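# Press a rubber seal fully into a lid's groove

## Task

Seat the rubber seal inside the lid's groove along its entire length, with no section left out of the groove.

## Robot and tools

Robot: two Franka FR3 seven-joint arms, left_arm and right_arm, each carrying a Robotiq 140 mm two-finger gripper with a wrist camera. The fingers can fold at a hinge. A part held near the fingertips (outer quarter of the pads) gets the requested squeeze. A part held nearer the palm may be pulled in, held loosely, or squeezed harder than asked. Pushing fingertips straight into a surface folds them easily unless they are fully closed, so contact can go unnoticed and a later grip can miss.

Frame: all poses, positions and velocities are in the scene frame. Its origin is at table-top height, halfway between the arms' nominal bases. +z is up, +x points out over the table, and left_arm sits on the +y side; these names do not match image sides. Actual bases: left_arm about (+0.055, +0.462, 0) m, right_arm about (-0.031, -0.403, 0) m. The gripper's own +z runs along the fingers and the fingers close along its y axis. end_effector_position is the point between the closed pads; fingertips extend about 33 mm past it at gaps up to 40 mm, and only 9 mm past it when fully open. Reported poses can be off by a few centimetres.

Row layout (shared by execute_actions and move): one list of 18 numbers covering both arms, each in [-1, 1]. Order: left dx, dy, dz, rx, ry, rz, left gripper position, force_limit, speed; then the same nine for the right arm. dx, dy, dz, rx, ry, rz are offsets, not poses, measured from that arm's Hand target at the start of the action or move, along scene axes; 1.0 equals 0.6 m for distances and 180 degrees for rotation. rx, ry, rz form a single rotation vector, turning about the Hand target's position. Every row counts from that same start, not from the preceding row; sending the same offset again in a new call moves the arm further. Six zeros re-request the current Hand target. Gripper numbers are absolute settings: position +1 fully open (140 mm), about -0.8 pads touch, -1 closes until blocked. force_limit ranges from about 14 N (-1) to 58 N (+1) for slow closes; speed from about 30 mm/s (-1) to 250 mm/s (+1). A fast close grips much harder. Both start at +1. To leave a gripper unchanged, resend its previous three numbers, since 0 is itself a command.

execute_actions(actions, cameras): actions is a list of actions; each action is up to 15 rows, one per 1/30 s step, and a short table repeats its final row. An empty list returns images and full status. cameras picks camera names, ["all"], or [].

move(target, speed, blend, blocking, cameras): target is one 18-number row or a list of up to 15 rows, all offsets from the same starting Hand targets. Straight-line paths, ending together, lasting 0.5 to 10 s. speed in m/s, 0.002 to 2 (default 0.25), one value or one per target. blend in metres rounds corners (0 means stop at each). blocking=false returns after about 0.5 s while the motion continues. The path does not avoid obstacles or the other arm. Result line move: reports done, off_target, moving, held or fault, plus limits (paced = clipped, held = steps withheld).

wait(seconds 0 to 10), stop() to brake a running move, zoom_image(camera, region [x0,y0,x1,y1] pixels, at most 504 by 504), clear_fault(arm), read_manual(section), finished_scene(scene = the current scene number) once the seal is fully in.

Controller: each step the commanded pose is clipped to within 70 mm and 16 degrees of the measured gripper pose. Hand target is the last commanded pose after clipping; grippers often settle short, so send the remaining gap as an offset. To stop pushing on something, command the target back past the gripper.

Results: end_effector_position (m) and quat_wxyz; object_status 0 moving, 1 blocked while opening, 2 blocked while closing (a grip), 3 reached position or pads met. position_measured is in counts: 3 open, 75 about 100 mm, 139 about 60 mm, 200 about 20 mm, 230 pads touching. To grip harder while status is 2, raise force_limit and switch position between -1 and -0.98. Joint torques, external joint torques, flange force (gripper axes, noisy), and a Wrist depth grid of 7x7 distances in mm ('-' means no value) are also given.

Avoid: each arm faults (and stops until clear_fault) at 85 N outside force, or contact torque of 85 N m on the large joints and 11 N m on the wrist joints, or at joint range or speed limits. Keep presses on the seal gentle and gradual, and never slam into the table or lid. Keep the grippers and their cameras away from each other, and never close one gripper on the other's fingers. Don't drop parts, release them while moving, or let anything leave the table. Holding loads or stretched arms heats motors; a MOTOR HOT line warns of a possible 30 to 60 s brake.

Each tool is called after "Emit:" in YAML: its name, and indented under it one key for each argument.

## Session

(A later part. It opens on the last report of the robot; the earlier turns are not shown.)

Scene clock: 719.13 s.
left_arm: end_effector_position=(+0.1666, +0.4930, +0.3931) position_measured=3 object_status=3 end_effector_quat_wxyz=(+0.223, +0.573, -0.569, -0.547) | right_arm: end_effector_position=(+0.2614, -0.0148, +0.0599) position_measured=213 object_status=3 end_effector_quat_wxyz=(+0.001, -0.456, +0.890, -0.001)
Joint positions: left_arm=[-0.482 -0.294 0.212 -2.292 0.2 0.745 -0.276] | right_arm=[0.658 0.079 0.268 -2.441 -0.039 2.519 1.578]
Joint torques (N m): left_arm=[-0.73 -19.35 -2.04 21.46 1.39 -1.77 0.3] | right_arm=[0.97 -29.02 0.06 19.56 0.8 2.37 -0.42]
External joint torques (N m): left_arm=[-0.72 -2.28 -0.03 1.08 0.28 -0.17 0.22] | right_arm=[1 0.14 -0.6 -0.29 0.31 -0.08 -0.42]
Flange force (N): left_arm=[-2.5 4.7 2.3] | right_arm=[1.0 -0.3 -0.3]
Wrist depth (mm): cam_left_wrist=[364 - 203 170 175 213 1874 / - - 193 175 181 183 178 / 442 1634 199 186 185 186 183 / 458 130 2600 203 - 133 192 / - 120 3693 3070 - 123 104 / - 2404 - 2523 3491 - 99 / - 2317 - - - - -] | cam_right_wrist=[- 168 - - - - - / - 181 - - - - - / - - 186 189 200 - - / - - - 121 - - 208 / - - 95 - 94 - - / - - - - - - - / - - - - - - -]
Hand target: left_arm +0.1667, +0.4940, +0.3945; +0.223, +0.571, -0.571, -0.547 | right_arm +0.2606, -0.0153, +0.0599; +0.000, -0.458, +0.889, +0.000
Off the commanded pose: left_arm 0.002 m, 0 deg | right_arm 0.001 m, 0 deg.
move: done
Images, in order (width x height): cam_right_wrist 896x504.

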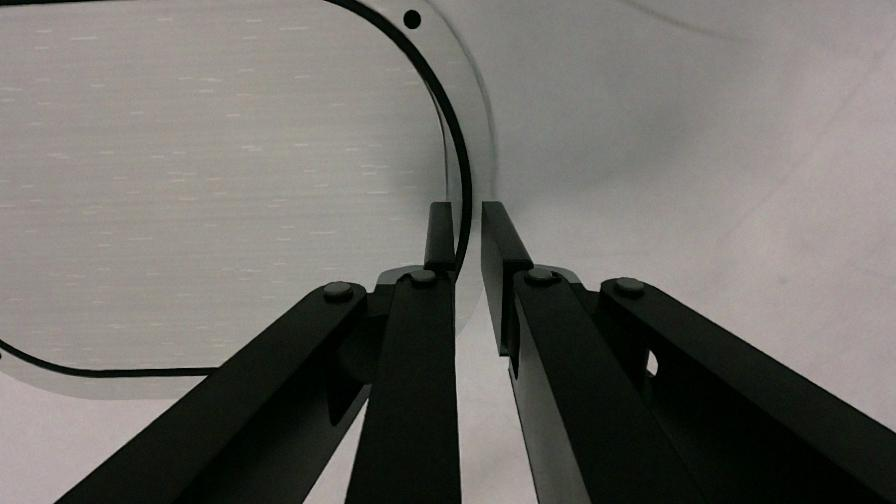

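Emit:
move:
  target:
    - [0,0,0,0,0,0,1,1,1,0.0,0.0,-0.0335,0,0,0,-0.66,-0.5,-0.5]
    - [0,0,0,0,0,0,1,1,1,0.0,0.0,-0.0335,0,0,0,-1,-0.5,-0.5]
  speed: [0.1,0.05]
  blend: 0
  cameras: ["cam_right_wrist"]

Emit:
zoom_image:
  camera: "cam_right_wrist"
  region: [390, 60, 590, 260]

Scene clock: 721.87 s.
left_arm: end_effector_position=(+0.1666, +0.4930, +0.3931) position_measured=3 object_status=3 end_effector_quat_wxyz=(+0.223, +0.573, -0.569, -0.547) | right_arm: end_effector_position=(+0.2601, -0.0146, +0.0409) position_measured=227 object_status=2 end_effector_quat_wxyz=(+0.000, -0.460, +0.888, +0.001)
Joint positions: left_arm=[-0.482 -0.294 0.212 -2.292 0.2 0.745 -0.276] | right_arm=[0.658 0.124 0.266 -2.448 -0.056 2.567 1.583]
Joint torques (N m): left_arm=[-0.68 -19.33 -2.06 21.46 1.39 -1.77 0.3] | right_arm=[1.1 -28.52 0.18 19.27 -0.08 2.7 0.17]
External joint torques (N m): left_arm=[-0.65 -2.3 -0.02 1.05 0.28 -0.17 0.22] | right_arm=[1.03 1.58 -0.95 0.01 -0.53 0.22 0.17]
Flange force (N): left_arm=[-2.5 4.7 2.5] | right_arm=[-4.8 0.9 5.8]
Wrist depth (mm): cam_left_wrist=[382 - 203 171 175 216 2178 / - 496 187 175 181 184 178 / - - 196 187 186 186 183 / - 130 2474 206 - 132 192 / - 130 3108 3267 3641 132 104 / - 2360 - - 3353 2832 99 / - 2296 2929 2896 2998 2929 -] | cam_right_wrist=[- 151 - 151 161 - - / - 160 161 - - - - / - - - 168 - - 182 / - - 176 127 190 - - / - - - - - - - / - - - - - - - / - - - - - - -]
Hand target: left_arm +0.1667, +0.4940, +0.3945; +0.223, +0.571, -0.571, -0.547 | right_arm +0.2606, -0.0153, +0.0398; +0.000, -0.458, +0.889, +0.000
Off the commanded pose: left_arm 0.002 m, 0 deg | right_arm 0.001 m, 0 deg.
move: done
Images, in order (width x height): cam_right_wrist 896x504.

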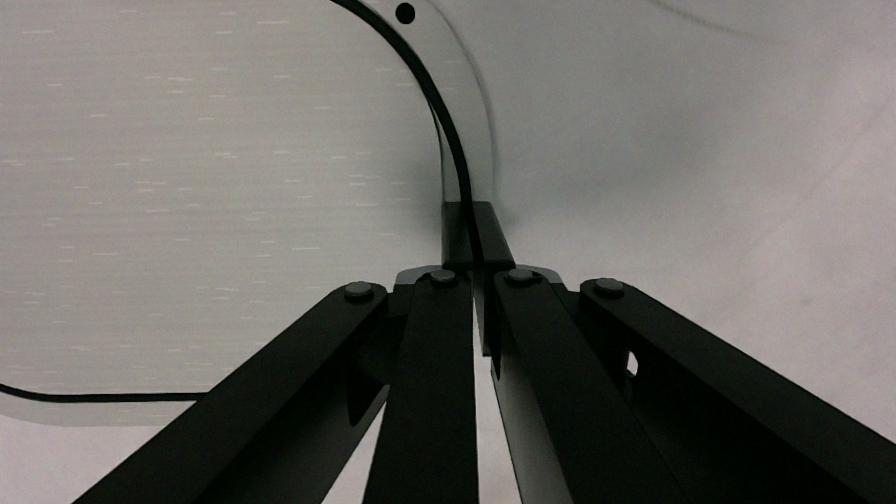

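Scaled by 2.520 from the camera's 896x504 image, which has a finer 1280x720 frame.

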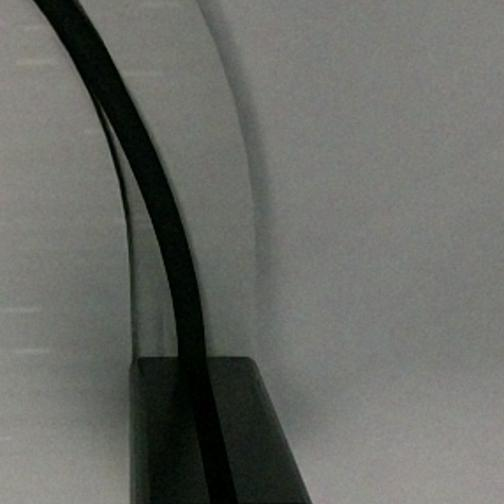

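Emit:
move:
  target:
    - [0,0,0,0,0,0,1,1,1,0.0,0.0,0.003,0,0,0,-1,-0.5,-0.5]
    - [0,0,0,0,0,0,1,1,1,0.0093,-0.0067,0.003,0,0,0,-1,-0.5,-0.5]
  speed: [0.05,0.05]
  blend: [0.001,0]
  cameras: ["cam_right_wrist"]

Emit:
zoom_image:
  camera: "cam_right_wrist"
  region: [390, 60, 590, 260]

Scene clock: 723.77 s.
left_arm: end_effector_position=(+0.1666, +0.4930, +0.3931) position_measured=3 object_status=3 end_effector_quat_wxyz=(+0.223, +0.573, -0.569, -0.547) | right_arm: end_effector_position=(+0.2649, -0.0180, +0.0412) position_measured=227 object_status=2 end_effector_quat_wxyz=(+0.000, -0.455, +0.890, +0.001)
Joint positions: left_arm=[-0.482 -0.294 0.212 -2.292 0.2 0.745 -0.276] | right_arm=[0.65 0.123 0.262 -2.448 -0.056 2.567 1.581]
Joint torques (N m): left_arm=[-0.69 -19.33 -2.04 21.47 1.4 -1.77 0.29] | right_arm=[1.07 -29.6 0.34 19.44 0.32 2.25 -0.47]
External joint torques (N m): left_arm=[-0.72 -2.38 -0.08 1.14 0.28 -0.17 0.22] | right_arm=[0.98 0.44 -0.78 0.26 -0.13 -0.22 -0.47]
Flange force (N): left_arm=[-2.4 4.9 2.4] | right_arm=[-2.3 -0.5 0.6]
Wrist depth (mm): cam_left_wrist=[363 - 232 170 176 202 1975 / 399 518 185 176 180 184 178 / 428 560 200 186 185 186 183 / 451 130 2627 207 3310 124 192 / - 130 2770 2682 3185 124 104 / - 2360 - 2682 3108 - 99 / - 2255 - 2427 2998 - -] | cam_right_wrist=[150 - - 149 - - 163 / 159 - 163 162 - - - / - - 168 167 - - - / - 174 - 127 - - - / - - - - - 207 - / - - - - - - - / - - - - - - -]
Hand target: left_arm +0.1667, +0.4940, +0.3945; +0.223, +0.571, -0.571, -0.547 | right_arm +0.2661, -0.0193, +0.0416; +0.000, -0.458, +0.889, +0.000
Off the commanded pose: left_arm 0.002 m, 0 deg | right_arm 0.002 m, 0 deg.
move: done; blend cut to 0.0009 m at target 1
Images, in order (width x height): cam_right_wrist 896x504.

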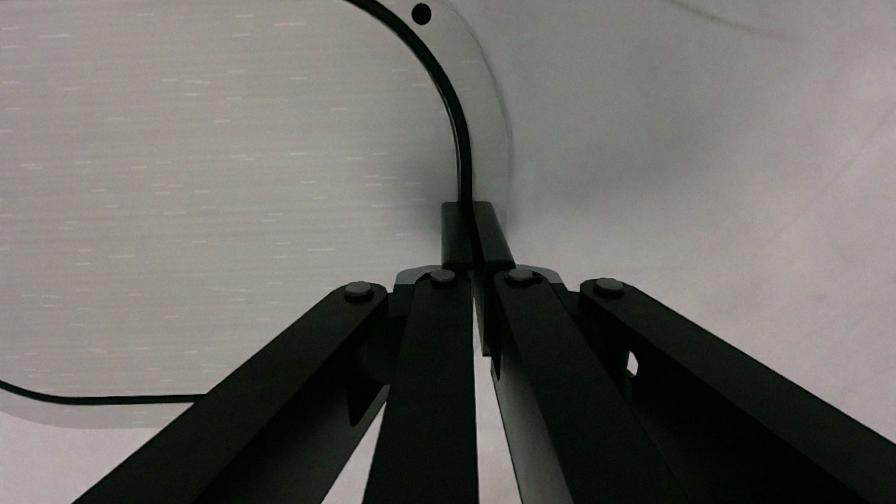

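Scaled by 2.520 from the camera's 896x504 image, which has a finer 1280x720 frame.

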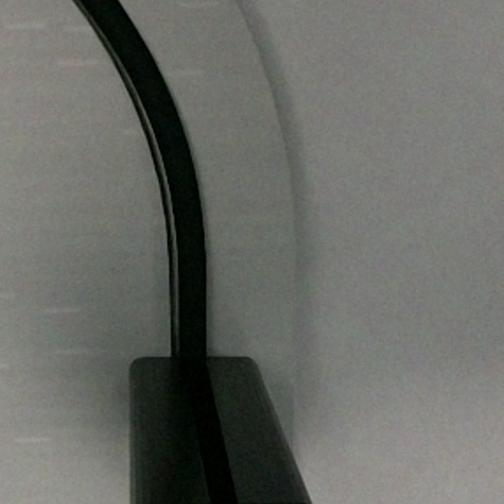

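Emit:
move:
  target:
    - [0,0,0,0,0,0,1,1,1,0.0019,-0.0013,0.0,0,0,0,-1,-0.5,-0.5]
    - [0,0,0,0,0,0,1,1,1,0.0019,-0.0014,-0.0048,0,0,0,-1,-0.5,-0.5]
  speed: [0.04,0.04]
  blend: [0,0]
  cameras: ["cam_right_wrist"]

Emit:
zoom_image:
  camera: "cam_right_wrist"
  region: [390, 60, 590, 260]

Scene clock: 725.87 s.
left_arm: end_effector_position=(+0.1666, +0.4930, +0.3931) position_measured=3 object_status=3 end_effector_quat_wxyz=(+0.223, +0.573, -0.569, -0.547) | right_arm: end_effector_position=(+0.2658, -0.0190, +0.0401) position_measured=227 object_status=2 end_effector_quat_wxyz=(+0.000, -0.456, +0.890, +0.001)
Joint positions: left_arm=[-0.482 -0.294 0.212 -2.292 0.2 0.745 -0.276] | right_arm=[0.647 0.126 0.262 -2.448 -0.056 2.568 1.577]
Joint torques (N m): left_arm=[-0.65 -19.34 -2.08 21.45 1.39 -1.78 0.29] | right_arm=[0.56 -27.85 0 19.05 -0.13 2.82 -0.36]
External joint torques (N m): left_arm=[-0.63 -2.33 -0.06 1.1 0.27 -0.17 0.21] | right_arm=[0.57 2.23 -1.05 -0.12 -0.58 0.35 -0.36]
Flange force (N): left_arm=[-2.5 4.8 2.4] | right_arm=[-5.3 -1.0 7.3]
Wrist depth (mm): cam_left_wrist=[370 506 204 171 177 214 192 / 396 483 185 176 181 184 179 / - 548 199 186 186 186 183 / 448 130 2682 206 3070 133 192 / - 130 2498 3267 3398 - 104 / - 2255 2523 - 2998 - 99 / - 2404 2317 - - - -] | cam_right_wrist=[- - - 150 - - - / - - 159 157 169 - - / - 169 - 167 - - - / - - - 115 - - - / - - - - - - - / - - - - - - - / - - - - - - -]
Hand target: left_arm +0.1667, +0.4940, +0.3945; +0.223, +0.571, -0.571, -0.547 | right_arm +0.2673, -0.0201, +0.0388; +0.000, -0.458, +0.889, +0.000
Off the commanded pose: left_arm 0.002 m, 0 deg | right_arm 0.002 m, 0 deg.
move: done
Images, in order (width x height): cam_right_wrist 896x504.

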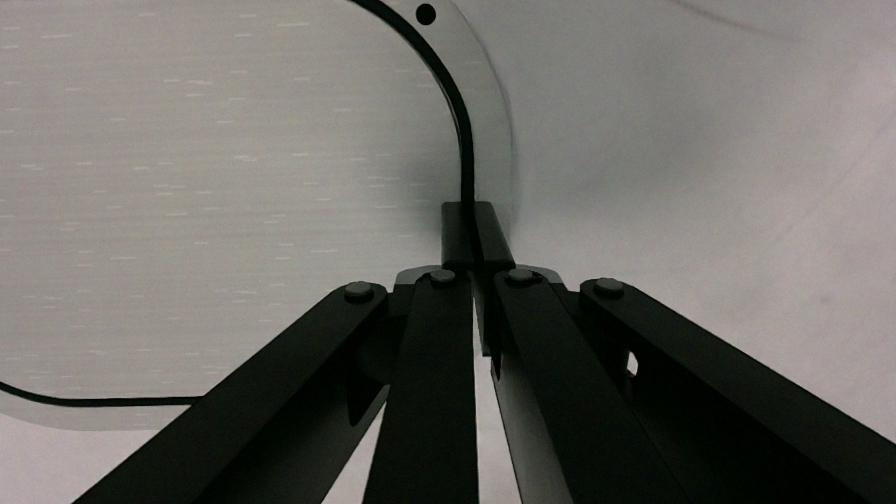

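Scaled by 2.520 from the camera's 896x504 image, which has a finer 1280x720 frame.

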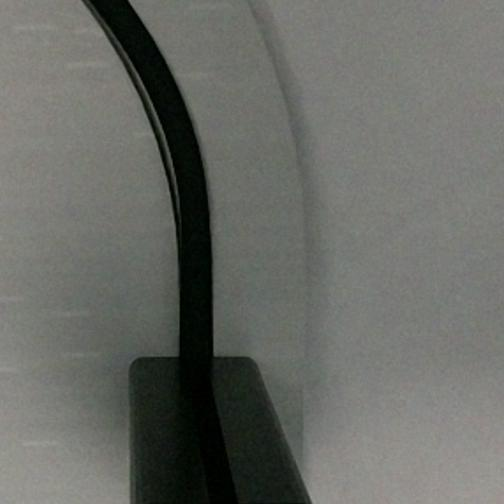

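Emit:
move:
  target:
    - [0,0,0,0,0,0,1,1,1,0,0,0,0,0,0,-0.67,-0.5,-0.5]
    - [0,0,0,0,0,0,1,1,1,0,0,0.0353,0,0,0,-0.67,-0.5,-0.5]
    - [0,0,0,0,0,0,1,1,1,0,0,0.0353,0,0,0,-1,-0.5,-0.5]
    - [0,0,0,0,0,0,1,1,1,-0.003,0.001,0.004,0,0,0,-1,-0.5,-0.5]
    - [0,0,0,0,0,0,1,1,1,-0.005,0.0002,-0.0047,0,0,0,-1,-0.5,-0.5]
  speed: [0.04,0.1,0.1,0.1,0.05]
  blend: [0,0,0,0.001,0]
  cameras: ["cam_right_wrist"]

Emit:
zoom_image:
  camera: "cam_right_wrist"
  region: [390, 60, 590, 260]

Scene clock: 737.30 s.
left_arm: end_effector_position=(+0.1666, +0.4930, +0.3931) position_measured=3 object_status=3 end_effector_quat_wxyz=(+0.223, +0.573, -0.569, -0.547) | right_arm: end_effector_position=(+0.2684, -0.0192, +0.0408) position_measured=232 object_status=3 end_effector_quat_wxyz=(+0.003, -0.458, +0.889, +0.001)
Joint positions: left_arm=[-0.482 -0.294 0.212 -2.292 0.2 0.745 -0.276] | right_arm=[0.647 0.123 0.259 -2.451 -0.06 2.576 1.571]
Joint velocities: left_arm=[within noise] | right_arm=[-0.001 0.001 0 0.001 -0.001 0.005 0.004]
Joint torques (N m): left_arm=[-0.71 -19.31 -2.03 21.5 1.4 -1.79 0.32] | right_arm=[2.74 -25.37 1.6 17.26 0.25 2.87 0.29]
External joint torques (N m): left_arm=[-0.72 -2.32 -0.05 1.12 0.28 -0.18 0.24] | right_arm=[2.74 4.73 0.57 -1.97 -0.2 0.38 0.29]
Flange force (N): left_arm=[-2.5 4.8 2.3] | right_arm=[-5.4 4.4 13.8]
Wrist depth (mm): cam_left_wrist=[380 431 231 171 176 197 - / 413 443 195 175 181 184 178 / 442 1795 199 187 186 186 183 / - 130 2682 210 3070 133 192 / - 130 3226 2998 - - 104 / - 2427 - - - - 99 / - 2275 2106 - - - -] | cam_right_wrist=[- - 149 151 - - - / 160 - 159 159 - - - / 168 - - - - - - / - - 183 140 - 191 - / - 194 - - - - - / - - - - - - - / - - - - - - -]
Hand target: left_arm +0.1667, +0.4940, +0.3945; +0.223, +0.571, -0.571, -0.547 | right_arm +0.2643, -0.0200, +0.0359; +0.000, -0.458, +0.889, +0.000
Off the commanded pose: left_arm 0.002 m, 0 deg | right_arm 0.006 m, 0 deg.
move: off_target (right_arm)
Images, in order (width x height): cam_right_wrist 896x504.

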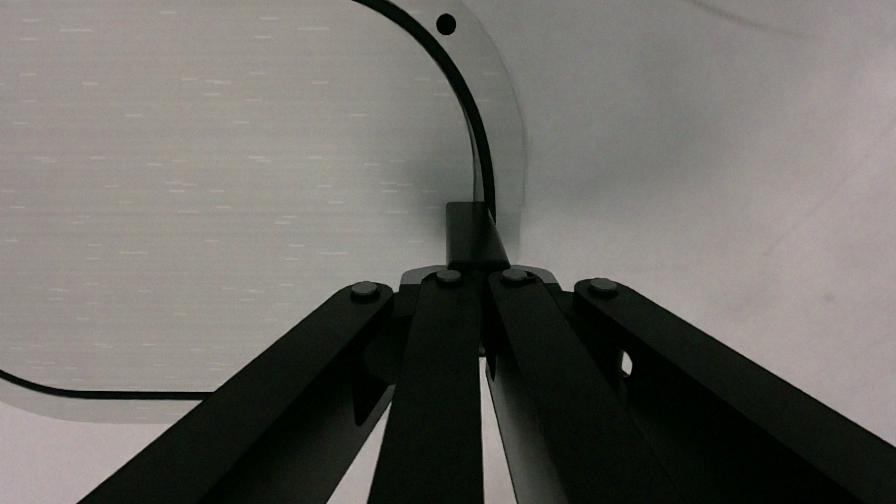

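Scaled by 2.520 from the camera's 896x504 image, which has a finer 1280x720 frame.

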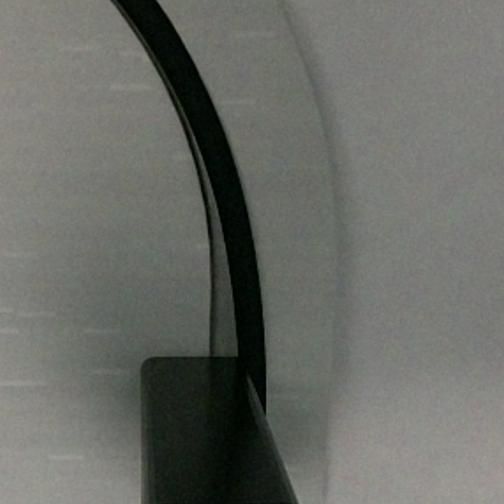

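Emit:
move:
  target:
    - [0,0,0,0,0,0,1,1,1,0,0,0.0185,0,0,0,-1,-0.5,-0.5]
    - [0,0,0,0,0,0,1,1,1,0.0063,0.0242,0.0185,0,0,-0.0528,-1,-0.5,-0.5]
    - [0,0,0,0,0,0,1,1,1,0.0063,0.0242,0.0088,0,0,-0.0528,-1,-0.5,-0.5]
    - [0,0,0,0,0,0,1,1,1,0.0055,0.0233,0.0043,0,0,-0.0528,-1,-0.5,-0.5]
    - [0,0,0,0,0,0,1,1,1,0.0153,0.0155,0.0027,0,0,-0.0528,-1,-0.5,-0.5]
    - [0,0,0,0,0,0,1,1,1,0.0115,0.0185,0.0002,0,0,-0.0528,-1,-0.5,-0.5]
  speed: [0.1,0.12,0.06,0.04,0.04,0.05]
  blend: [0.003,0.003,0.001,0.001,0.001,0]
  cameras: ["cam_right_wrist"]

Emit:
zoom_image:
  camera: "cam_right_wrist"
  region: [390, 60, 590, 260]

Scene clock: 748.63 s.
left_arm: end_effector_position=(+0.1666, +0.4930, +0.3931) position_measured=3 object_status=3 end_effector_quat_wxyz=(+0.223, +0.573, -0.569, -0.547) | right_arm: end_effector_position=(+0.2725, -0.0059, +0.0423) position_measured=232 object_status=3 end_effector_quat_wxyz=(+0.004, -0.386, +0.923, +0.002)
Joint positions: left_arm=[-0.482 -0.294 0.212 -2.292 0.2 0.745 -0.276] | right_arm=[0.68 0.15 0.235 -2.407 -0.062 2.561 1.742]
Joint velocities: left_arm=[within noise] | right_arm=[0.001 0 0.001 0.001 -0.001 0.001 0.006]
Joint torques (N m): left_arm=[-0.68 -19.31 -2.03 21.48 1.4 -1.78 0.32] | right_arm=[1.05 -24.11 -0.48 17.51 -0.2 3.1 0.2]
External joint torques (N m): left_arm=[-0.75 -2.34 -0.1 1.17 0.28 -0.17 0.24] | right_arm=[0.9 7.28 -1.79 -1.88 -0.66 0.62 0.2]
Flange force (N): left_arm=[-2.5 4.9 2.2] | right_arm=[-11.4 2.0 20.8]
Wrist depth (mm): cam_left_wrist=[378 - 203 170 176 215 1888 / 394 - 187 175 182 184 178 / - 586 200 186 186 186 183 / - 130 2682 207 230 133 192 / - 120 2963 2682 3226 132 104 / - 2404 - 2382 - - 99 / - 2178 - - 2896 - -] | cam_right_wrist=[152 - 152 152 - - - / - - 160 163 - - - / - 168 - 165 - - - / 179 179 - 112 - - - / - - - - - 202 - / - - - - - - - / - - - - - - -]
Hand target: left_arm +0.1667, +0.4940, +0.3945; +0.223, +0.571, -0.571, -0.547 | right_arm +0.2712, -0.0089, +0.0361; +0.000, -0.383, +0.924, +0.000
Off the commanded pose: left_arm 0.002 m, 0 deg | right_arm 0.007 m, 1 deg.
move: off_target (right_arm); blend cut to 0.0029 m at target 2
Images, in order (width x height): cam_right_wrist 896x504.

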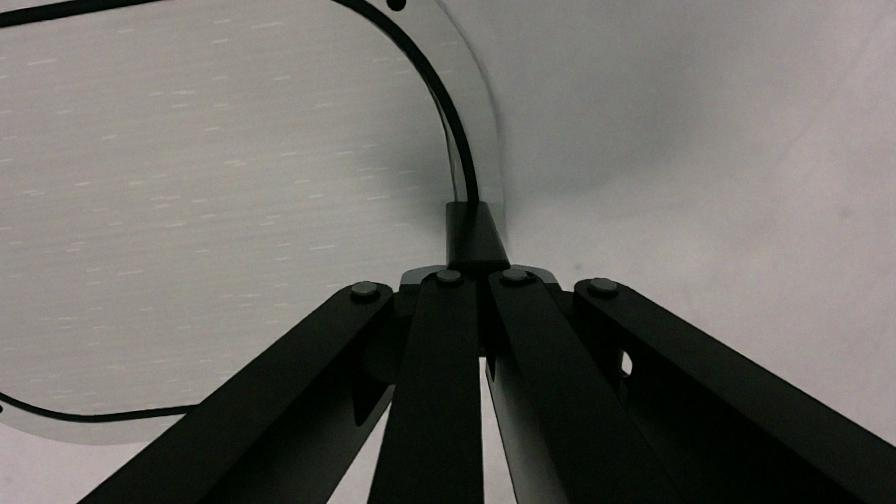

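Scaled by 2.520 from the camera's 896x504 image, which has a finer 1280x720 frame.

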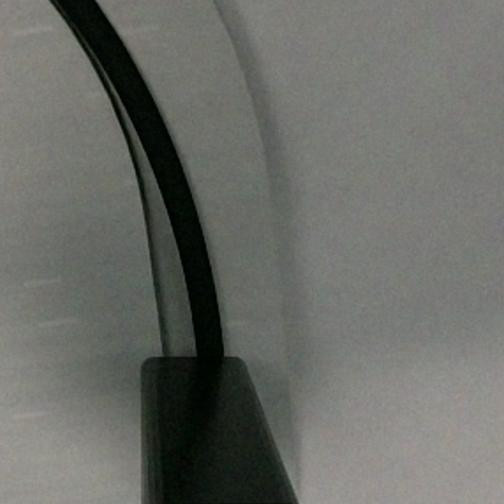

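Emit:
move:
  target:
    - [0,0,0,0,0,0,1,1,1,0,0,0.07,0,0,0,-1,-0.5,-0.5]
    - [0,0,0,0,0,0,1,1,1,0.0093,-0.2247,0.07,0,0,-0.4056,-1,-0.5,-0.5]
    - [0,0,0,0,0,0,1,1,1,0.0093,-0.2247,0.0315,0,0,-0.4056,-1,-0.5,-0.5]
  speed: [0.15,0.3,0.15]
  blend: [0.02,0.01,0]
  cameras: ["cam_right_wrist"]

Emit:
zoom_image:
  camera: "cam_right_wrist"
  region: [390, 0, 650, 260]

Scene clock: 758.93 s.
left_arm: end_effector_position=(+0.1666, +0.4930, +0.3931) position_measured=3 object_status=3 end_effector_quat_wxyz=(+0.223, +0.573, -0.569, -0.547) | right_arm: end_effector_position=(+0.2764, -0.1437, +0.0555) position_measured=232 object_status=3 end_effector_quat_wxyz=(-0.001, +0.240, +0.971, +0.001)
Joint positions: left_arm=[-0.482 -0.294 0.212 -2.292 0.2 0.745 -0.276] | right_arm=[0.456 -0.131 0.257 -2.713 0.068 2.585 2.707]
Joint velocities: left_arm=[within noise] | right_arm=[-0.001 0 0 0 0 0 0.005]
Joint torques (N m): left_arm=[-0.68 -19.33 -2.03 21.48 1.4 -1.77 0.33] | right_arm=[0.5 -20.11 -1.04 19.21 -0.06 2.73 0.16]
External joint torques (N m): left_arm=[-0.66 -2.46 -0.03 1.18 0.29 -0.17 0.26] | right_arm=[0.46 1.27 -0.13 0.15 -0.55 0.23 0.16]
Flange force (N): left_arm=[-2.7 5.0 2.5] | right_arm=[-1.3 4.4 4.9]
Wrist depth (mm): cam_left_wrist=[- - 202 170 174 199 1975 / - - 187 175 181 183 178 / - - 196 187 185 186 183 / - 130 2627 207 225 133 193 / - 130 3185 2655 3589 132 104 / - 104 - - 2800 - 99 / - 2998 - 2548 2998 - -] | cam_right_wrist=[- - - - 166 169 171 / 182 - - - - - 181 / 190 - - 181 183 - 185 / 202 - - 115 - - - / - - - - - - 214 / - - - - - - - / - - - - - - -]
Hand target: left_arm +0.1667, +0.4940, +0.3945; +0.223, +0.571, -0.571, -0.547 | right_arm +0.2768, -0.1437, +0.0550; +0.000, +0.242, +0.970, +0.000
Off the commanded pose: left_arm 0.002 m, 0 deg | right_arm 0.001 m, 0 deg.
move: done
Images, in order (width x height): cam_right_wrist 896x504.

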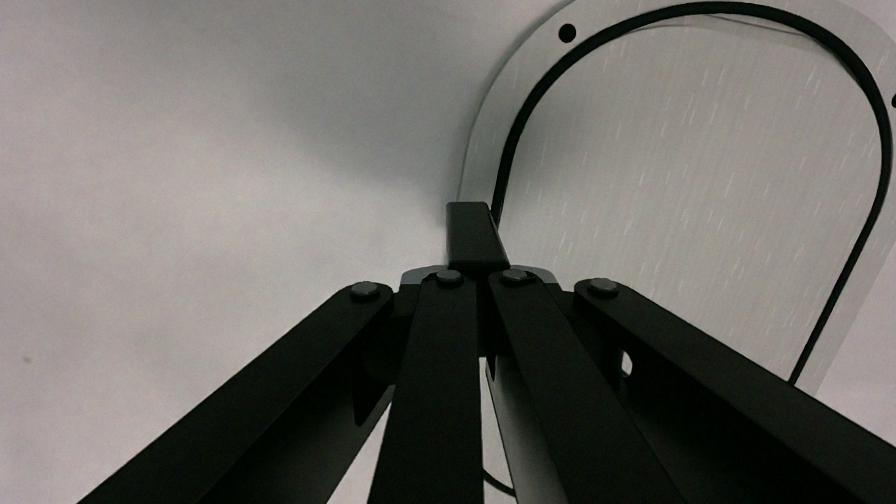

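Scaled by 1.938 from the camera's 896x504 image, which has a finer 1280x720 frame.

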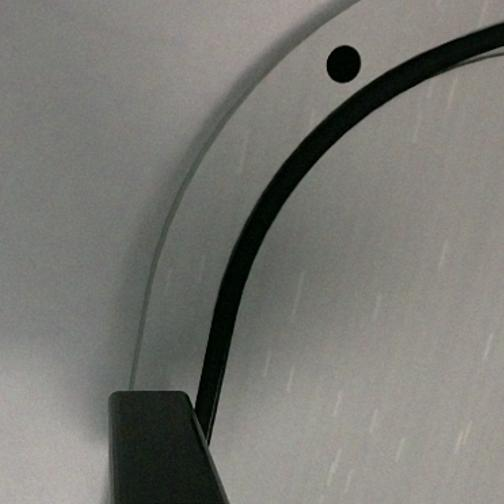

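Emit:
move:
  target:
    - [0,0,0,0,0,0,1,1,1,0.0097,0.0168,-0.0133,0,0,-0.0444,-1,-0.5,-0.5]
    - [0,0,0,0,0,0,1,1,1,0.0097,0.0168,-0.023,0,0,-0.0444,-1,-0.5,-0.5]
    - [0,0,0,0,0,0,1,1,1,0.0067,0.0162,-0.0317,0,0,-0.0444,-1,-0.5,-0.5]
    - [0,0,0,0,0,0,1,1,1,0.0067,0.0162,-0.0133,0,0,-0.0444,-1,-0.5,-0.5]
    - [0,0,0,0,0,0,1,1,1,-0.0105,0.0318,-0.0133,0,0,-0.0472,-1,-0.5,-0.5]
    - [0,0,0,0,0,0,1,1,1,-0.0105,0.0318,-0.023,0,0,-0.0472,-1,-0.5,-0.5]
    - [0,0,0,0,0,0,1,1,1,-0.0135,0.0312,-0.0317,0,0,-0.0472,-1,-0.5,-0.5]
  speed: [0.12,0.06,0.05,0.1,0.12,0.06,0.05]
  blend: [0.003,0.001,0,0.003,0.003,0.001,0]
  cameras: ["cam_right_wrist"]

Emit:
zoom_image:
  camera: "cam_right_wrist"
  region: [390, 0, 650, 260]

Scene clock: 765.43 s.
left_arm: end_effector_position=(+0.1666, +0.4930, +0.3931) position_measured=3 object_status=3 end_effector_quat_wxyz=(+0.223, +0.573, -0.569, -0.547) | right_arm: end_effector_position=(+0.2711, -0.1245, +0.0398) position_measured=232 object_status=3 end_effector_quat_wxyz=(+0.001, +0.311, +0.950, +0.002)
Joint positions: left_arm=[-0.482 -0.294 0.212 -2.292 0.2 0.745 -0.276] | right_arm=[0.45 -0.064 0.304 -2.695 0.04 2.637 2.921]
Joint velocities: left_arm=[within noise] | right_arm=[0.001 0 0 0 0 0 0.007]
Joint torques (N m): left_arm=[-0.71 -19.36 -2.04 21.46 1.4 -1.79 0.29] | right_arm=[1.2 -16.79 -0.37 16.12 0.01 3.57 0.26]
External joint torques (N m): left_arm=[-0.7 -2.28 -0.03 1.07 0.28 -0.18 0.21] | right_arm=[1.18 5.74 0.15 -2.1 -0.45 1.06 0.26]
Flange force (N): left_arm=[-2.4 4.7 2.4] | right_arm=[0.3 8.8 22.1]
Wrist depth (mm): cam_left_wrist=[375 436 204 170 176 205 189 / 377 - 194 175 181 184 178 / 408 - 200 186 186 186 183 / - 130 2655 207 207 124 192 / - 130 3310 3146 3589 132 104 / - 2275 - 4319 - 3070 99 / - - - - - - -] | cam_right_wrist=[- - 161 - 150 149 155 / - - - - - - - / 175 - - 167 - - - / - - - 115 - - 184 / - - - - - 191 197 / - - - - - - - / - - - - - - -]
Hand target: left_arm +0.1667, +0.4940, +0.3945; +0.223, +0.571, -0.571, -0.547 | right_arm +0.2687, -0.1250, +0.0359; +0.000, +0.313, +0.950, +0.000
Off the commanded pose: left_arm 0.002 m, 0 deg | right_arm 0.005 m, 0 deg.
move: off_target (right_arm); blend cut to 0.0029 m at target 1, 0.0029 m at target 5
Images, in order (width x height): cam_right_wrist 896x504.

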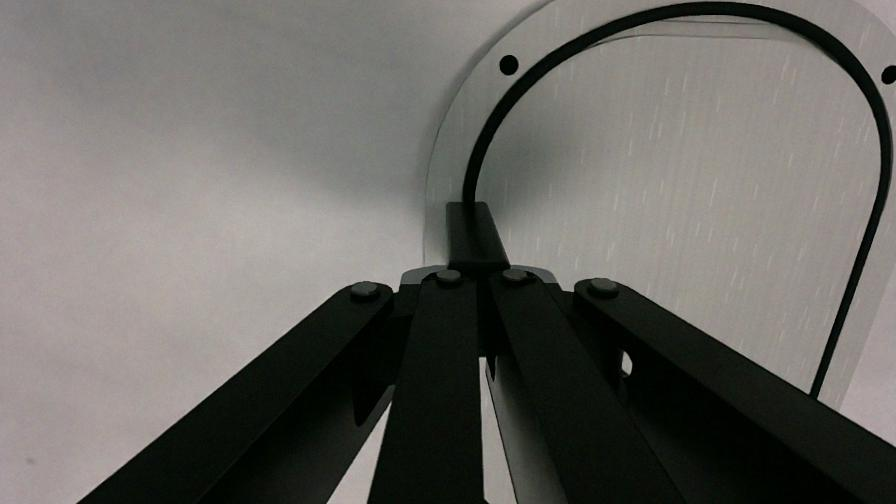

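Scaled by 1.938 from the camera's 896x504 image, which has a finer 1280x720 frame.

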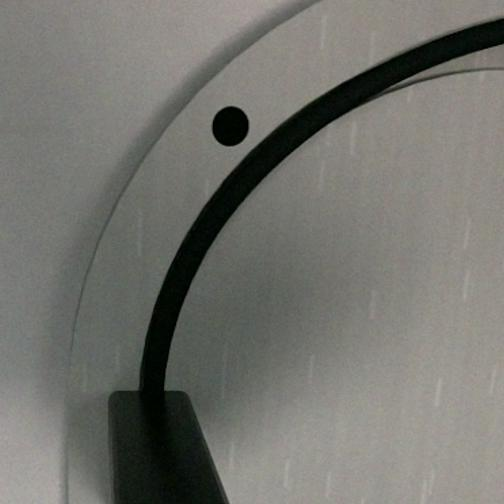

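Emit:
move:
  target:
    - [0,0,0,0,0,0,1,1,1,0,0,0.0185,0,0,0,-1,-0.5,-0.5]
    - [0,0,0,0,0,0,1,1,1,-0.014,0.0152,0.0185,0,0,-0.0056,-1,-0.5,-0.5]
    - [0,0,0,0,0,0,1,1,1,-0.014,0.0152,0.0088,0,0,-0.0056,-1,-0.5,-0.5]
    - [0,0,0,0,0,0,1,1,1,-0.0182,0.0143,0.0002,0,0,-0.0056,-1,-0.5,-0.5]
    - [0,0,0,0,0,0,1,1,1,-0.0182,0.0143,0.0185,0,0,-0.0056,-1,-0.5,-0.5]
    - [0,0,0,0,0,0,1,1,1,-0.0283,0.0305,0.0185,0,0,-0.0056,-1,-0.5,-0.5]
    - [0,0,0,0,0,0,1,1,1,-0.0283,0.0305,0.0088,0,0,-0.0056,-1,-0.5,-0.5]
    - [0,0,0,0,0,0,1,1,1,-0.0325,0.0297,0.0002,0,0,-0.0056,-1,-0.5,-0.5]
  speed: [0.1,0.12,0.06,0.05,0.1,0.12,0.06,0.05]
  blend: [0.003,0.003,0.001,0,0.003,0.003,0.001,0]
  cameras: ["cam_right_wrist"]

Emit:
zoom_image:
  camera: "cam_right_wrist"
  region: [390, 0, 650, 260]

Scene clock: 770.27 s.
left_arm: end_effector_position=(+0.1666, +0.4930, +0.3931) position_measured=3 object_status=3 end_effector_quat_wxyz=(+0.223, +0.573, -0.569, -0.547) | right_arm: end_effector_position=(+0.2511, -0.1071, +0.0398) position_measured=232 object_status=3 end_effector_quat_wxyz=(+0.000, +0.315, +0.949, +0.001)
Joint positions: left_arm=[-0.482 -0.294 0.212 -2.292 0.2 0.745 -0.276] | right_arm=[0.438 -0.071 0.383 -2.7 0.056 2.636 2.982]
Joint velocities: left_arm=[within noise] | right_arm=[-0.002 -0.002 0.001 0 0 0 0.005]
Joint torques (N m): left_arm=[-0.68 -19.36 -2.09 21.46 1.4 -1.78 0.34] | right_arm=[0.54 -15.84 -0.19 16.11 0.8 3.85 0.23]
External joint torques (N m): left_arm=[-0.69 -2.41 -0.11 1.17 0.29 -0.17 0.27] | right_arm=[0.51 5.82 0.51 -2.24 0.35 1.32 0.23]
Flange force (N): left_arm=[-2.6 5.0 2.4] | right_arm=[0.7 7.6 22.6]
Wrist depth (mm): cam_left_wrist=[- 503 236 171 174 198 2023 / - 517 194 176 181 184 179 / 421 1666 199 186 186 186 183 / 444 130 2523 206 3108 133 193 / - 130 2404 3034 - - 104 / - 2404 2896 - - - - / - - 2275 - 3921 - -] | cam_right_wrist=[- - - - - 163 - / - - - 172 160 164 161 / - - - 176 167 - 174 / - - - 115 180 - 183 / - - - - - - 192 / - - - - - - - / - - - - - - -]
Hand target: left_arm +0.1667, +0.4940, +0.3945; +0.223, +0.571, -0.571, -0.547 | right_arm +0.2492, -0.1072, +0.0361; +0.000, +0.322, +0.947, +0.000
Off the commanded pose: left_arm 0.002 m, 0 deg | right_arm 0.004 m, 1 deg.
joint sent to its limit (right arm) — joint 7 (wrist roll), upper limit. The joint targets still meet the commanded pose.
move: off_target (right_arm); blend cut to 0.0029 m at target 2, 0.0029 m at target 6
Images, in order (width x height): cam_right_wrist 896x504.

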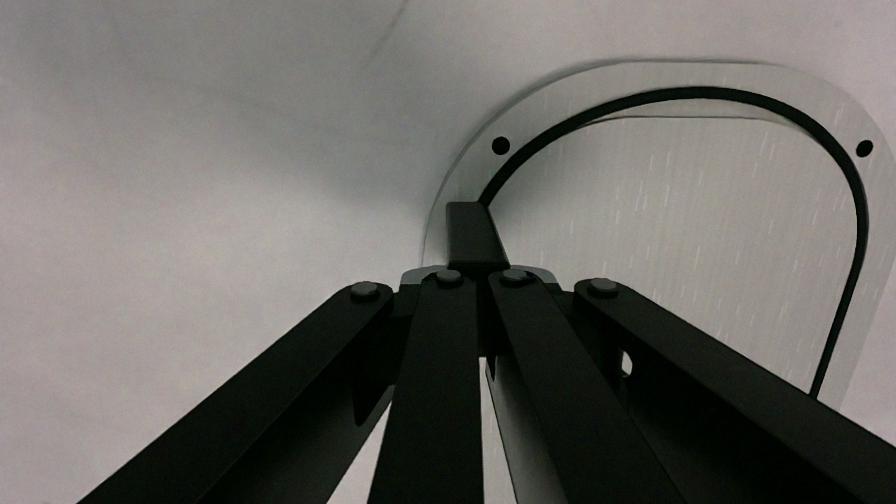

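Scaled by 1.938 from the camera's 896x504 image, which has a finer 1280x720 frame.

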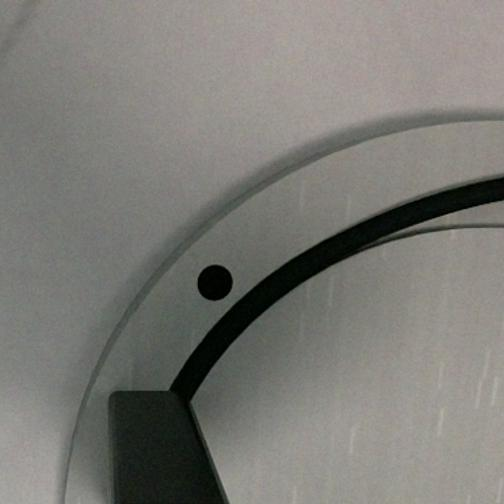

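Emit:
move:
  target:
    - [0,0,0,0,0,0,1,1,1,0,0,0.06,0,0,0,-1,-0.5,-0.5]
    - [0,0,0,0,0,0,1,1,1,-0.0155,0.0178,0.06,0,0,0.8533,-1,-0.5,-0.5]
    - [0,0,0,0,0,0,1,1,1,-0.0155,0.0178,0.0315,0,0,0.8533,-1,-0.5,-0.5]
  speed: [0.15,0.6,0.1]
  blend: [0.01,0.003,0]
  cameras: ["cam_right_wrist"]

Emit:
zoom_image:
  camera: "cam_right_wrist"
  region: [330, 0, 590, 260]

Scene clock: 778.33 s.
left_arm: end_effector_position=(+0.1666, +0.4930, +0.3931) position_measured=3 object_status=3 end_effector_quat_wxyz=(+0.223, +0.573, -0.569, -0.547) | right_arm: end_effector_position=(+0.2404, -0.0960, +0.0556) position_measured=232 object_status=3 end_effector_quat_wxyz=(-0.002, +0.847, -0.531, +0.001)
Joint positions: left_arm=[-0.482 -0.294 0.212 -2.292 0.2 0.745 -0.276] | right_arm=[1.098 -0.113 -0.257 -2.693 -0.058 2.587 0.44]
Joint velocities: left_arm=[within noise] | right_arm=[-0.001 0 0 -0.001 0 0 -0.005]
Joint torques (N m): left_arm=[-0.7 -19.32 -2.05 21.42 1.4 -1.78 0.33] | right_arm=[1.48 -21.2 -0.4 19.8 0.71 2.32 -0.49]
External joint torques (N m): left_arm=[-0.66 -2.34 -0.01 1.1 0.29 -0.18 0.25] | right_arm=[1.44 1.22 -1.04 0.78 0.32 -0.23 -0.49]
Flange force (N): left_arm=[-2.7 4.8 2.5] | right_arm=[-2.2 -7.2 3.7]
Wrist depth (mm): cam_left_wrist=[368 - 203 170 178 2178 - / 401 - 187 176 181 184 178 / 430 - 199 187 186 186 183 / 448 130 2600 203 3070 133 192 / - 130 3861 - 2655 124 104 / - 2450 - 2600 3804 2800 99 / - 2296 - 2770 2770 - -] | cam_right_wrist=[169 168 167 168 - - - / - 176 - - - - - / - - - 181 - - 191 / - 197 189 112 203 - - / - - - - - - - / - - - - - - - / - - - - - - -]
Hand target: left_arm +0.1667, +0.4940, +0.3945; +0.223, +0.571, -0.571, -0.547 | right_arm +0.2399, -0.0965, +0.0550; +0.000, +0.848, -0.529, +0.000
Off the commanded pose: left_arm 0.002 m, 0 deg | right_arm 0.001 m, 0 deg.
move: done; limits=paced
Images, in order (width x height): cam_right_wrist 896x504.

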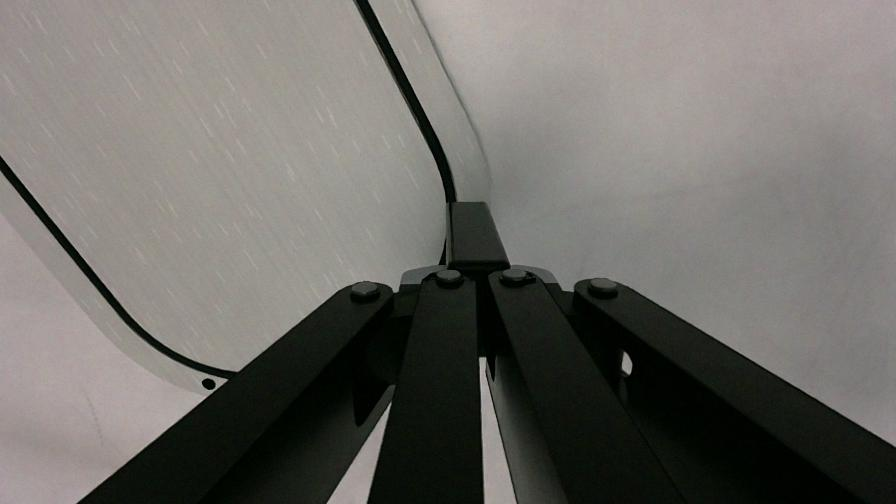

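Scaled by 1.938 from the camera's 896x504 image, which has a finer 1280x720 frame.

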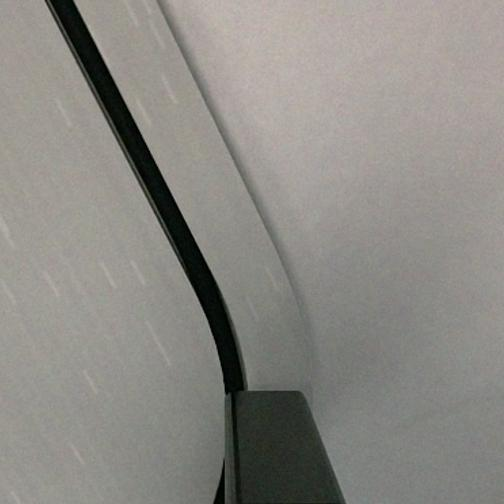

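Emit:
move:
  target:
    - [0,0,0,0,0,0,1,1,1,0.0072,0.0035,-0.0133,0,0,0,-1,-0.5,-0.5]
    - [0,0,0,0,0,0,1,1,1,0.0072,0.0035,-0.023,0,0,0,-1,-0.5,-0.5]
    - [0,0,0,0,0,0,1,1,1,0.0047,0.0035,-0.0283,0,0,0,-1,-0.5,-0.5]
  speed: [0.1,0.05,0.05]
  blend: [0.003,0.001,0]
  cameras: ["cam_right_wrist"]

Emit:
zoom_image:
  camera: "cam_right_wrist"
  region: [330, 0, 590, 260]

Scene clock: 781.23 s.
left_arm: end_effector_position=(+0.1666, +0.4930, +0.3931) position_measured=3 object_status=3 end_effector_quat_wxyz=(+0.223, +0.573, -0.569, -0.547) | right_arm: end_effector_position=(+0.2432, -0.0951, +0.0399) position_measured=232 object_status=3 end_effector_quat_wxyz=(+0.001, +0.847, -0.532, +0.000)
Joint positions: left_arm=[-0.482 -0.294 0.212 -2.292 0.2 0.745 -0.276] | right_arm=[1.101 -0.057 -0.259 -2.685 -0.032 2.628 0.42]
Joint velocities: left_arm=[within noise] | right_arm=[0 0 0 0 0.001 0.004 -0.003]
Joint torques (N m): left_arm=[-0.72 -19.35 -2.06 21.42 1.39 -1.77 0.33] | right_arm=[1.56 -20.6 -0.28 17.72 0.67 3.45 -0.52]
External joint torques (N m): left_arm=[-0.67 -2.29 -0.02 1.08 0.29 -0.16 0.25] | right_arm=[1.57 3.1 -0.58 -0.61 0.3 0.9 -0.52]
Flange force (N): left_arm=[-2.6 4.6 2.4] | right_arm=[-2.7 -6.5 13.5]
Wrist depth (mm): cam_left_wrist=[- 459 202 171 174 205 1833 / - - 209 176 181 184 178 / - 1745 200 187 186 186 183 / - 130 2574 206 - 124 192 / - 120 3108 2711 - 116 104 / - 2382 - - - 3267 99 / - - 3185 2740 3034 2832 -] | cam_right_wrist=[154 155 - 153 - 163 - / - - - 159 - - - / - 170 - 161 - - - / - - - 112 - 190 - / - 189 94 - - - - / - - - - - - - / - - - - - - -]
Hand target: left_arm +0.1667, +0.4940, +0.3945; +0.223, +0.571, -0.571, -0.547 | right_arm +0.2427, -0.0944, +0.0380; +0.000, +0.848, -0.529, +0.000
Off the commanded pose: left_arm 0.002 m, 0 deg | right_arm 0.002 m, 0 deg.
move: done; blend cut to 0.0029 m at target 1
Images, in order (width x height): cam_right_wrist 896x504.

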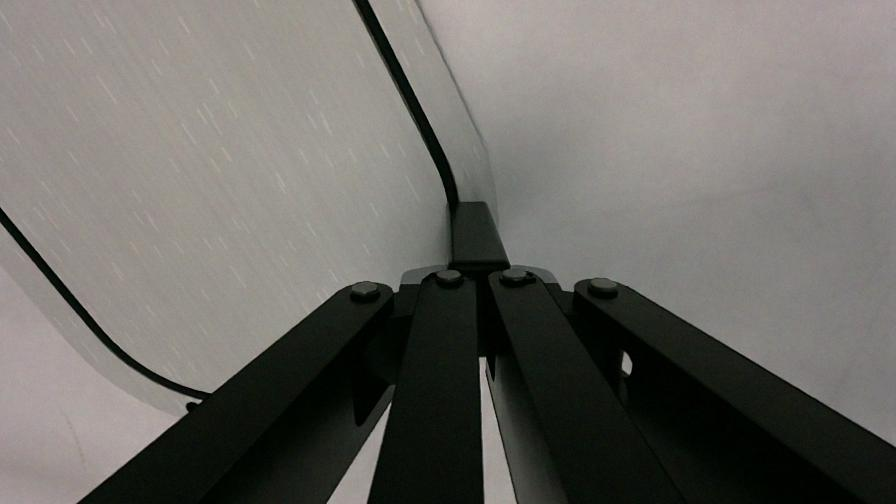

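Scaled by 1.938 from the camera's 896x504 image, which has a finer 1280x720 frame.

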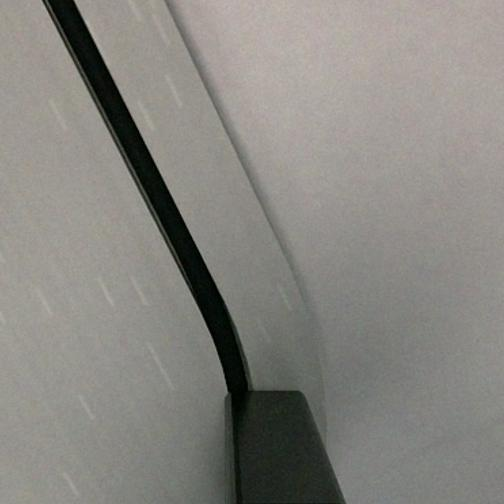

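Emit:
move:
  target:
    - [0,0,0,0,0,0,1,1,1,0,0,0.015,0,0,0,-1,-0.5,-0.5]
    - [0,0,0,0,0,0,1,1,1,-0.0022,0.0225,0.015,0,0,-0.0728,-1,-0.5,-0.5]
    - [0,0,0,0,0,0,1,1,1,-0.0022,0.0225,0.0053,0,0,-0.0728,-1,-0.5,-0.5]
    - [0,0,0,0,0,0,1,1,1,-0.0022,0.0233,-0.0008,0,0,-0.0728,-1,-0.5,-0.5]
  speed: [0.1,0.12,0.06,0.05]
  blend: [0.003,0.003,0.001,0]
  cameras: ["cam_right_wrist"]

Emit:
zoom_image:
  camera: "cam_right_wrist"
  region: [330, 0, 590, 260]

Scene clock: 787.07 s.
left_arm: end_effector_position=(+0.1666, +0.4930, +0.3931) position_measured=3 object_status=3 end_effector_quat_wxyz=(+0.223, +0.573, -0.569, -0.547) | right_arm: end_effector_position=(+0.2420, -0.0817, +0.0398) position_measured=232 object_status=3 end_effector_quat_wxyz=(+0.001, +0.785, -0.620, +0.000)
Joint positions: left_arm=[-0.482 -0.294 0.212 -2.292 0.2 0.745 -0.276] | right_arm=[1.101 -0.032 -0.234 -2.655 -0.014 2.622 0.643]
Joint velocities: left_arm=[within noise] | right_arm=[0 0.001 0 0 0.001 -0.001 0.005]
Joint torques (N m): left_arm=[-0.72 -19.32 -2.06 21.46 1.39 -1.78 0.28] | right_arm=[1.46 -20.48 0.14 18.07 0.35 3.74 0.2]
External joint torques (N m): left_arm=[-0.7 -2.36 -0.04 1.17 0.28 -0.16 0.2] | right_arm=[1.45 4.19 -0.03 -0.3 -0.02 1.24 0.2]
Flange force (N): left_arm=[-2.5 4.9 2.3] | right_arm=[-7.1 -6.0 15.9]
Wrist depth (mm): cam_left_wrist=[370 432 204 171 176 215 1888 / - - 188 175 181 183 179 / - 1456 196 186 185 186 183 / - 130 2682 206 - 133 193 / - 120 2711 2963 3353 124 104 / - 2089 2235 2740 3310 - 99 / - - 2235 1613 2998 4178 -] | cam_right_wrist=[153 153 149 160 - - - / - 158 159 159 - - - / 169 - - 169 - - - / - - - 115 - - - / 192 - - - - - - / - - - - - - - / - - - - - - -]
Hand target: left_arm +0.1667, +0.4940, +0.3945; +0.223, +0.571, -0.571, -0.547 | right_arm +0.2414, -0.0804, +0.0375; +0.000, +0.783, -0.623, +0.000
Off the commanded pose: left_arm 0.002 m, 0 deg | right_arm 0.003 m, 0 deg.
move: done; blend cut to 0.0029 m at target 2
Images, in order (width x height): cam_right_wrist 896x504.

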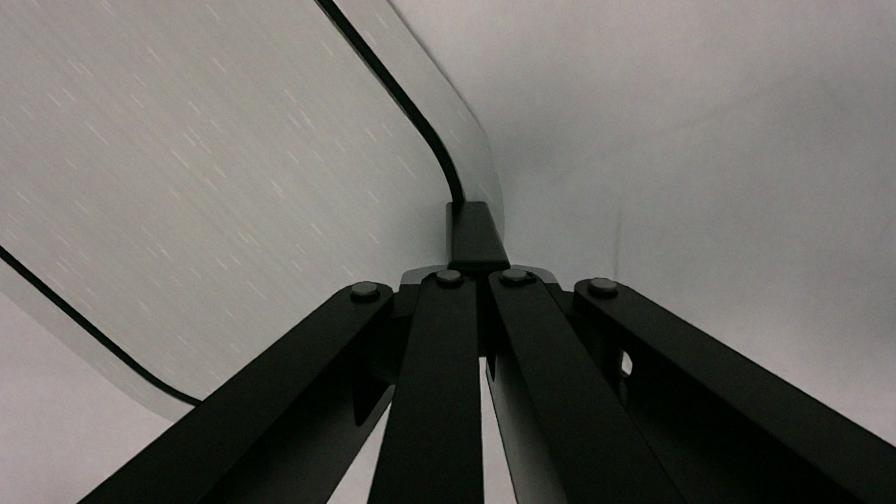

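Scaled by 1.938 from the camera's 896x504 image, which has a finer 1280x720 frame.

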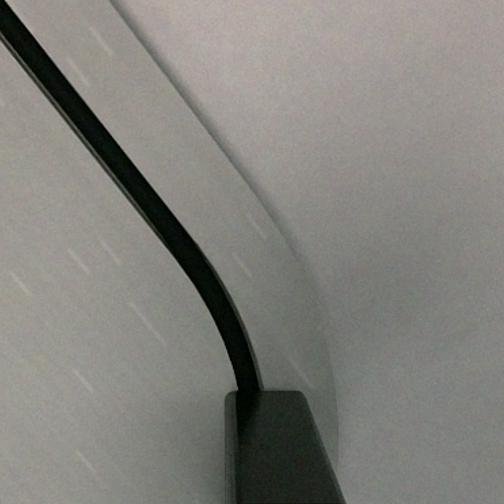

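Emit:
move:
  target:
    - [0,0,0,0,0,0,1,1,1,0,0,0.0158,0,0,0,-1,-0.5,-0.5]
    - [0,0,0,0,0,0,1,1,1,0.0013,0.0217,0.0158,0,0,-0.0978,-1,-0.5,-0.5]
    - [0,0,0,0,0,0,1,1,1,0.0013,0.0217,0.0062,0,0,-0.0978,-1,-0.5,-0.5]
    - [0,0,0,0,0,0,1,1,1,0.0063,0.0212,0.0042,0,0,-0.0978,-1,-0.5,-0.5]
    - [0,0,0,0,0,0,1,1,1,0.0047,0.023,-0.0005,0,0,-0.0978,-1,-0.5,-0.5]
  speed: [0.1,0.12,0.06,0.05,0.05]
  blend: [0.003,0.003,0.001,0.001,0]
  cameras: ["cam_right_wrist"]

Emit:
zoom_image:
  camera: "cam_right_wrist"
  region: [330, 0, 590, 260]

Scene clock: 792.03 s.
left_arm: end_effector_position=(+0.1666, +0.4930, +0.3931) position_measured=3 object_status=3 end_effector_quat_wxyz=(+0.223, +0.573, -0.569, -0.547) | right_arm: end_effector_position=(+0.2451, -0.0671, +0.0399) position_measured=232 object_status=3 end_effector_quat_wxyz=(+0.000, +0.681, -0.732, +0.000)
Joint positions: left_arm=[-0.482 -0.294 0.212 -2.292 0.2 0.745 -0.276] | right_arm=[1.101 0 -0.216 -2.615 0.001 2.616 0.956]
Joint velocities: left_arm=[within noise] | right_arm=[0 0 -0.002 0.001 0.001 0.001 0.005]
Joint torques (N m): left_arm=[-0.72 -19.32 -2.08 21.47 1.4 -1.77 0.3] | right_arm=[1.35 -21.51 -0.35 18.26 0.4 3.35 0.17]
External joint torques (N m): left_arm=[-0.67 -2.24 -0.02 1.06 0.29 -0.17 0.22] | right_arm=[1.4 4.61 -0.29 -0.37 0.02 0.83 0.18]
Flange force (N): left_arm=[-2.5 4.6 2.3] | right_arm=[-8.9 -4.2 15.3]
Wrist depth (mm): cam_left_wrist=[373 - 203 171 175 213 2338 / - - 186 176 181 184 179 / - - 197 186 186 186 183 / 453 130 3491 207 3108 133 192 / - 130 3861 - 3444 132 104 / - 2404 3034 3070 - - - / - - 2450 2523 - - -] | cam_right_wrist=[- 153 151 - - - - / 161 159 157 159 173 - - / - 166 168 167 181 180 - / - - - 115 - 186 - / - - - - - - 205 / - - - - - - - / - - - - - - -]
Hand target: left_arm +0.1667, +0.4940, +0.3945; +0.223, +0.571, -0.571, -0.547 | right_arm +0.2442, -0.0666, +0.0372; +0.000, +0.678, -0.735, +0.000
Off the commanded pose: left_arm 0.002 m, 0 deg | right_arm 0.003 m, 0 deg.
move: done; blend cut to 0.0029 m at target 2
Images, in order (width x height): cam_right_wrist 896x504.

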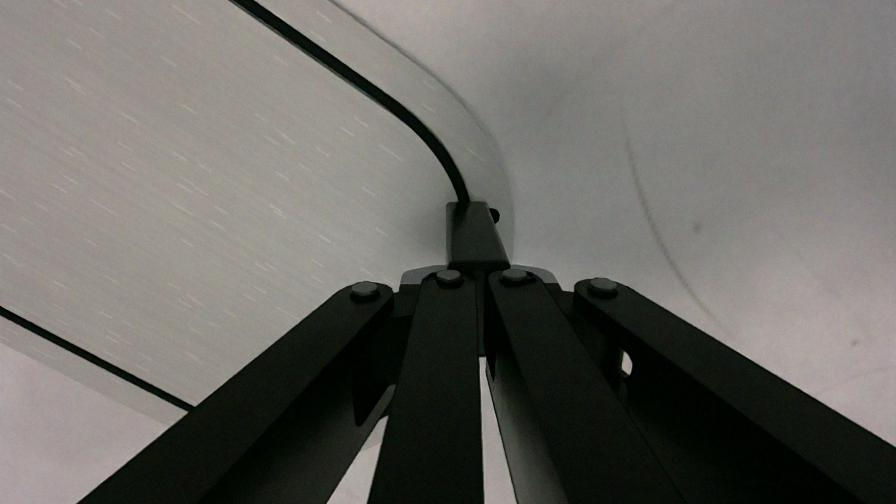

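Scaled by 1.938 from the camera's 896x504 image, which has a finer 1280x720 frame.

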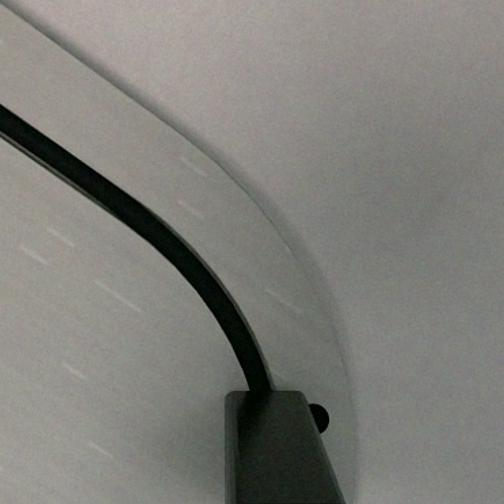

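Emit:
move:
  target:
    - [0,0,0,0,0,0,1,1,1,0,0,0.03,0,0,0,-1,-0.5,-0.5]
    - [0,0,0,0,0,0,1,1,1,0.0297,0.0193,0.1213,0,0,-0.1294,-1,-0.5,-0.5]
  speed: [0.1,0.2]
  blend: [0.005,0]
  cameras: ["cam_right_wrist"]

Scene clock: 799.63 s.
left_arm: end_effector_position=(+0.1666, +0.4930, +0.3931) position_measured=3 object_status=3 end_effector_quat_wxyz=(+0.223, +0.573, -0.569, -0.547) | right_arm: end_effector_position=(+0.2618, -0.0545, +0.1099) position_measured=232 object_status=3 end_effector_quat_wxyz=(+0.000, -0.518, +0.856, +0.002)
Joint positions: left_arm=[-0.482 -0.294 0.212 -2.292 0.2 0.745 -0.276] | right_arm=[1.053 -0.113 -0.181 -2.513 -0.025 2.403 1.372]
Joint velocities: left_arm=[within noise] | right_arm=[0.001 -0.001 -0.001 -0.001 0 0 0.006]
Joint torques (N m): left_arm=[-0.71 -19.28 -2.08 21.49 1.4 -1.79 0.3] | right_arm=[0.7 -24.39 0.18 22.18 -0.02 2.23 0.18]
External joint torques (N m): left_arm=[-0.66 -2.33 -0.03 1.18 0.29 -0.18 0.23] | right_arm=[0.71 0.81 -0.26 0.62 -0.57 -0.26 0.18]
Flange force (N): left_arm=[-2.6 4.9 2.1] | right_arm=[-4.1 -0.2 0.2]
Wrist depth (mm): cam_left_wrist=[- - 203 171 175 2216 191 / 391 - 185 176 181 184 179 / 416 1874 199 186 185 186 183 / 431 130 2548 206 3146 142 192 / - 120 2474 2711 4471 124 104 / - 2338 - - 3108 - 99 / - 2404 2317 - - - -] | cam_right_wrist=[- - - - 228 - - / - - - 227 - - 236 / - - - - - - 253 / - - - 111 - - - / - - - - - - 283 / - - - - - - - / - - - - - - -]
Hand target: left_arm +0.1667, +0.4940, +0.3945; +0.223, +0.571, -0.571, -0.547 | right_arm +0.2620, -0.0550, +0.1100; +0.000, -0.516, +0.857, +0.000
Off the commanded pose: left_arm 0.002 m, 0 deg | right_arm 0.001 m, 0 deg.
move: done
Images, in order (width x height): cam_right_wrist 896x504.

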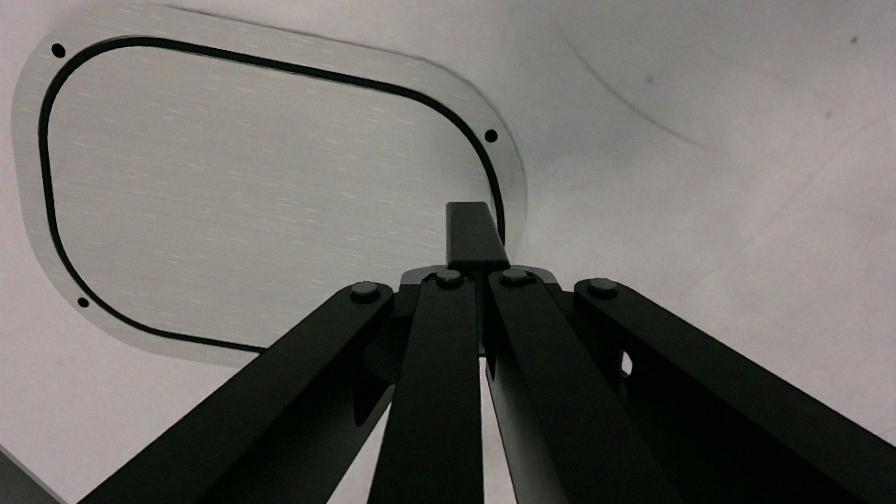

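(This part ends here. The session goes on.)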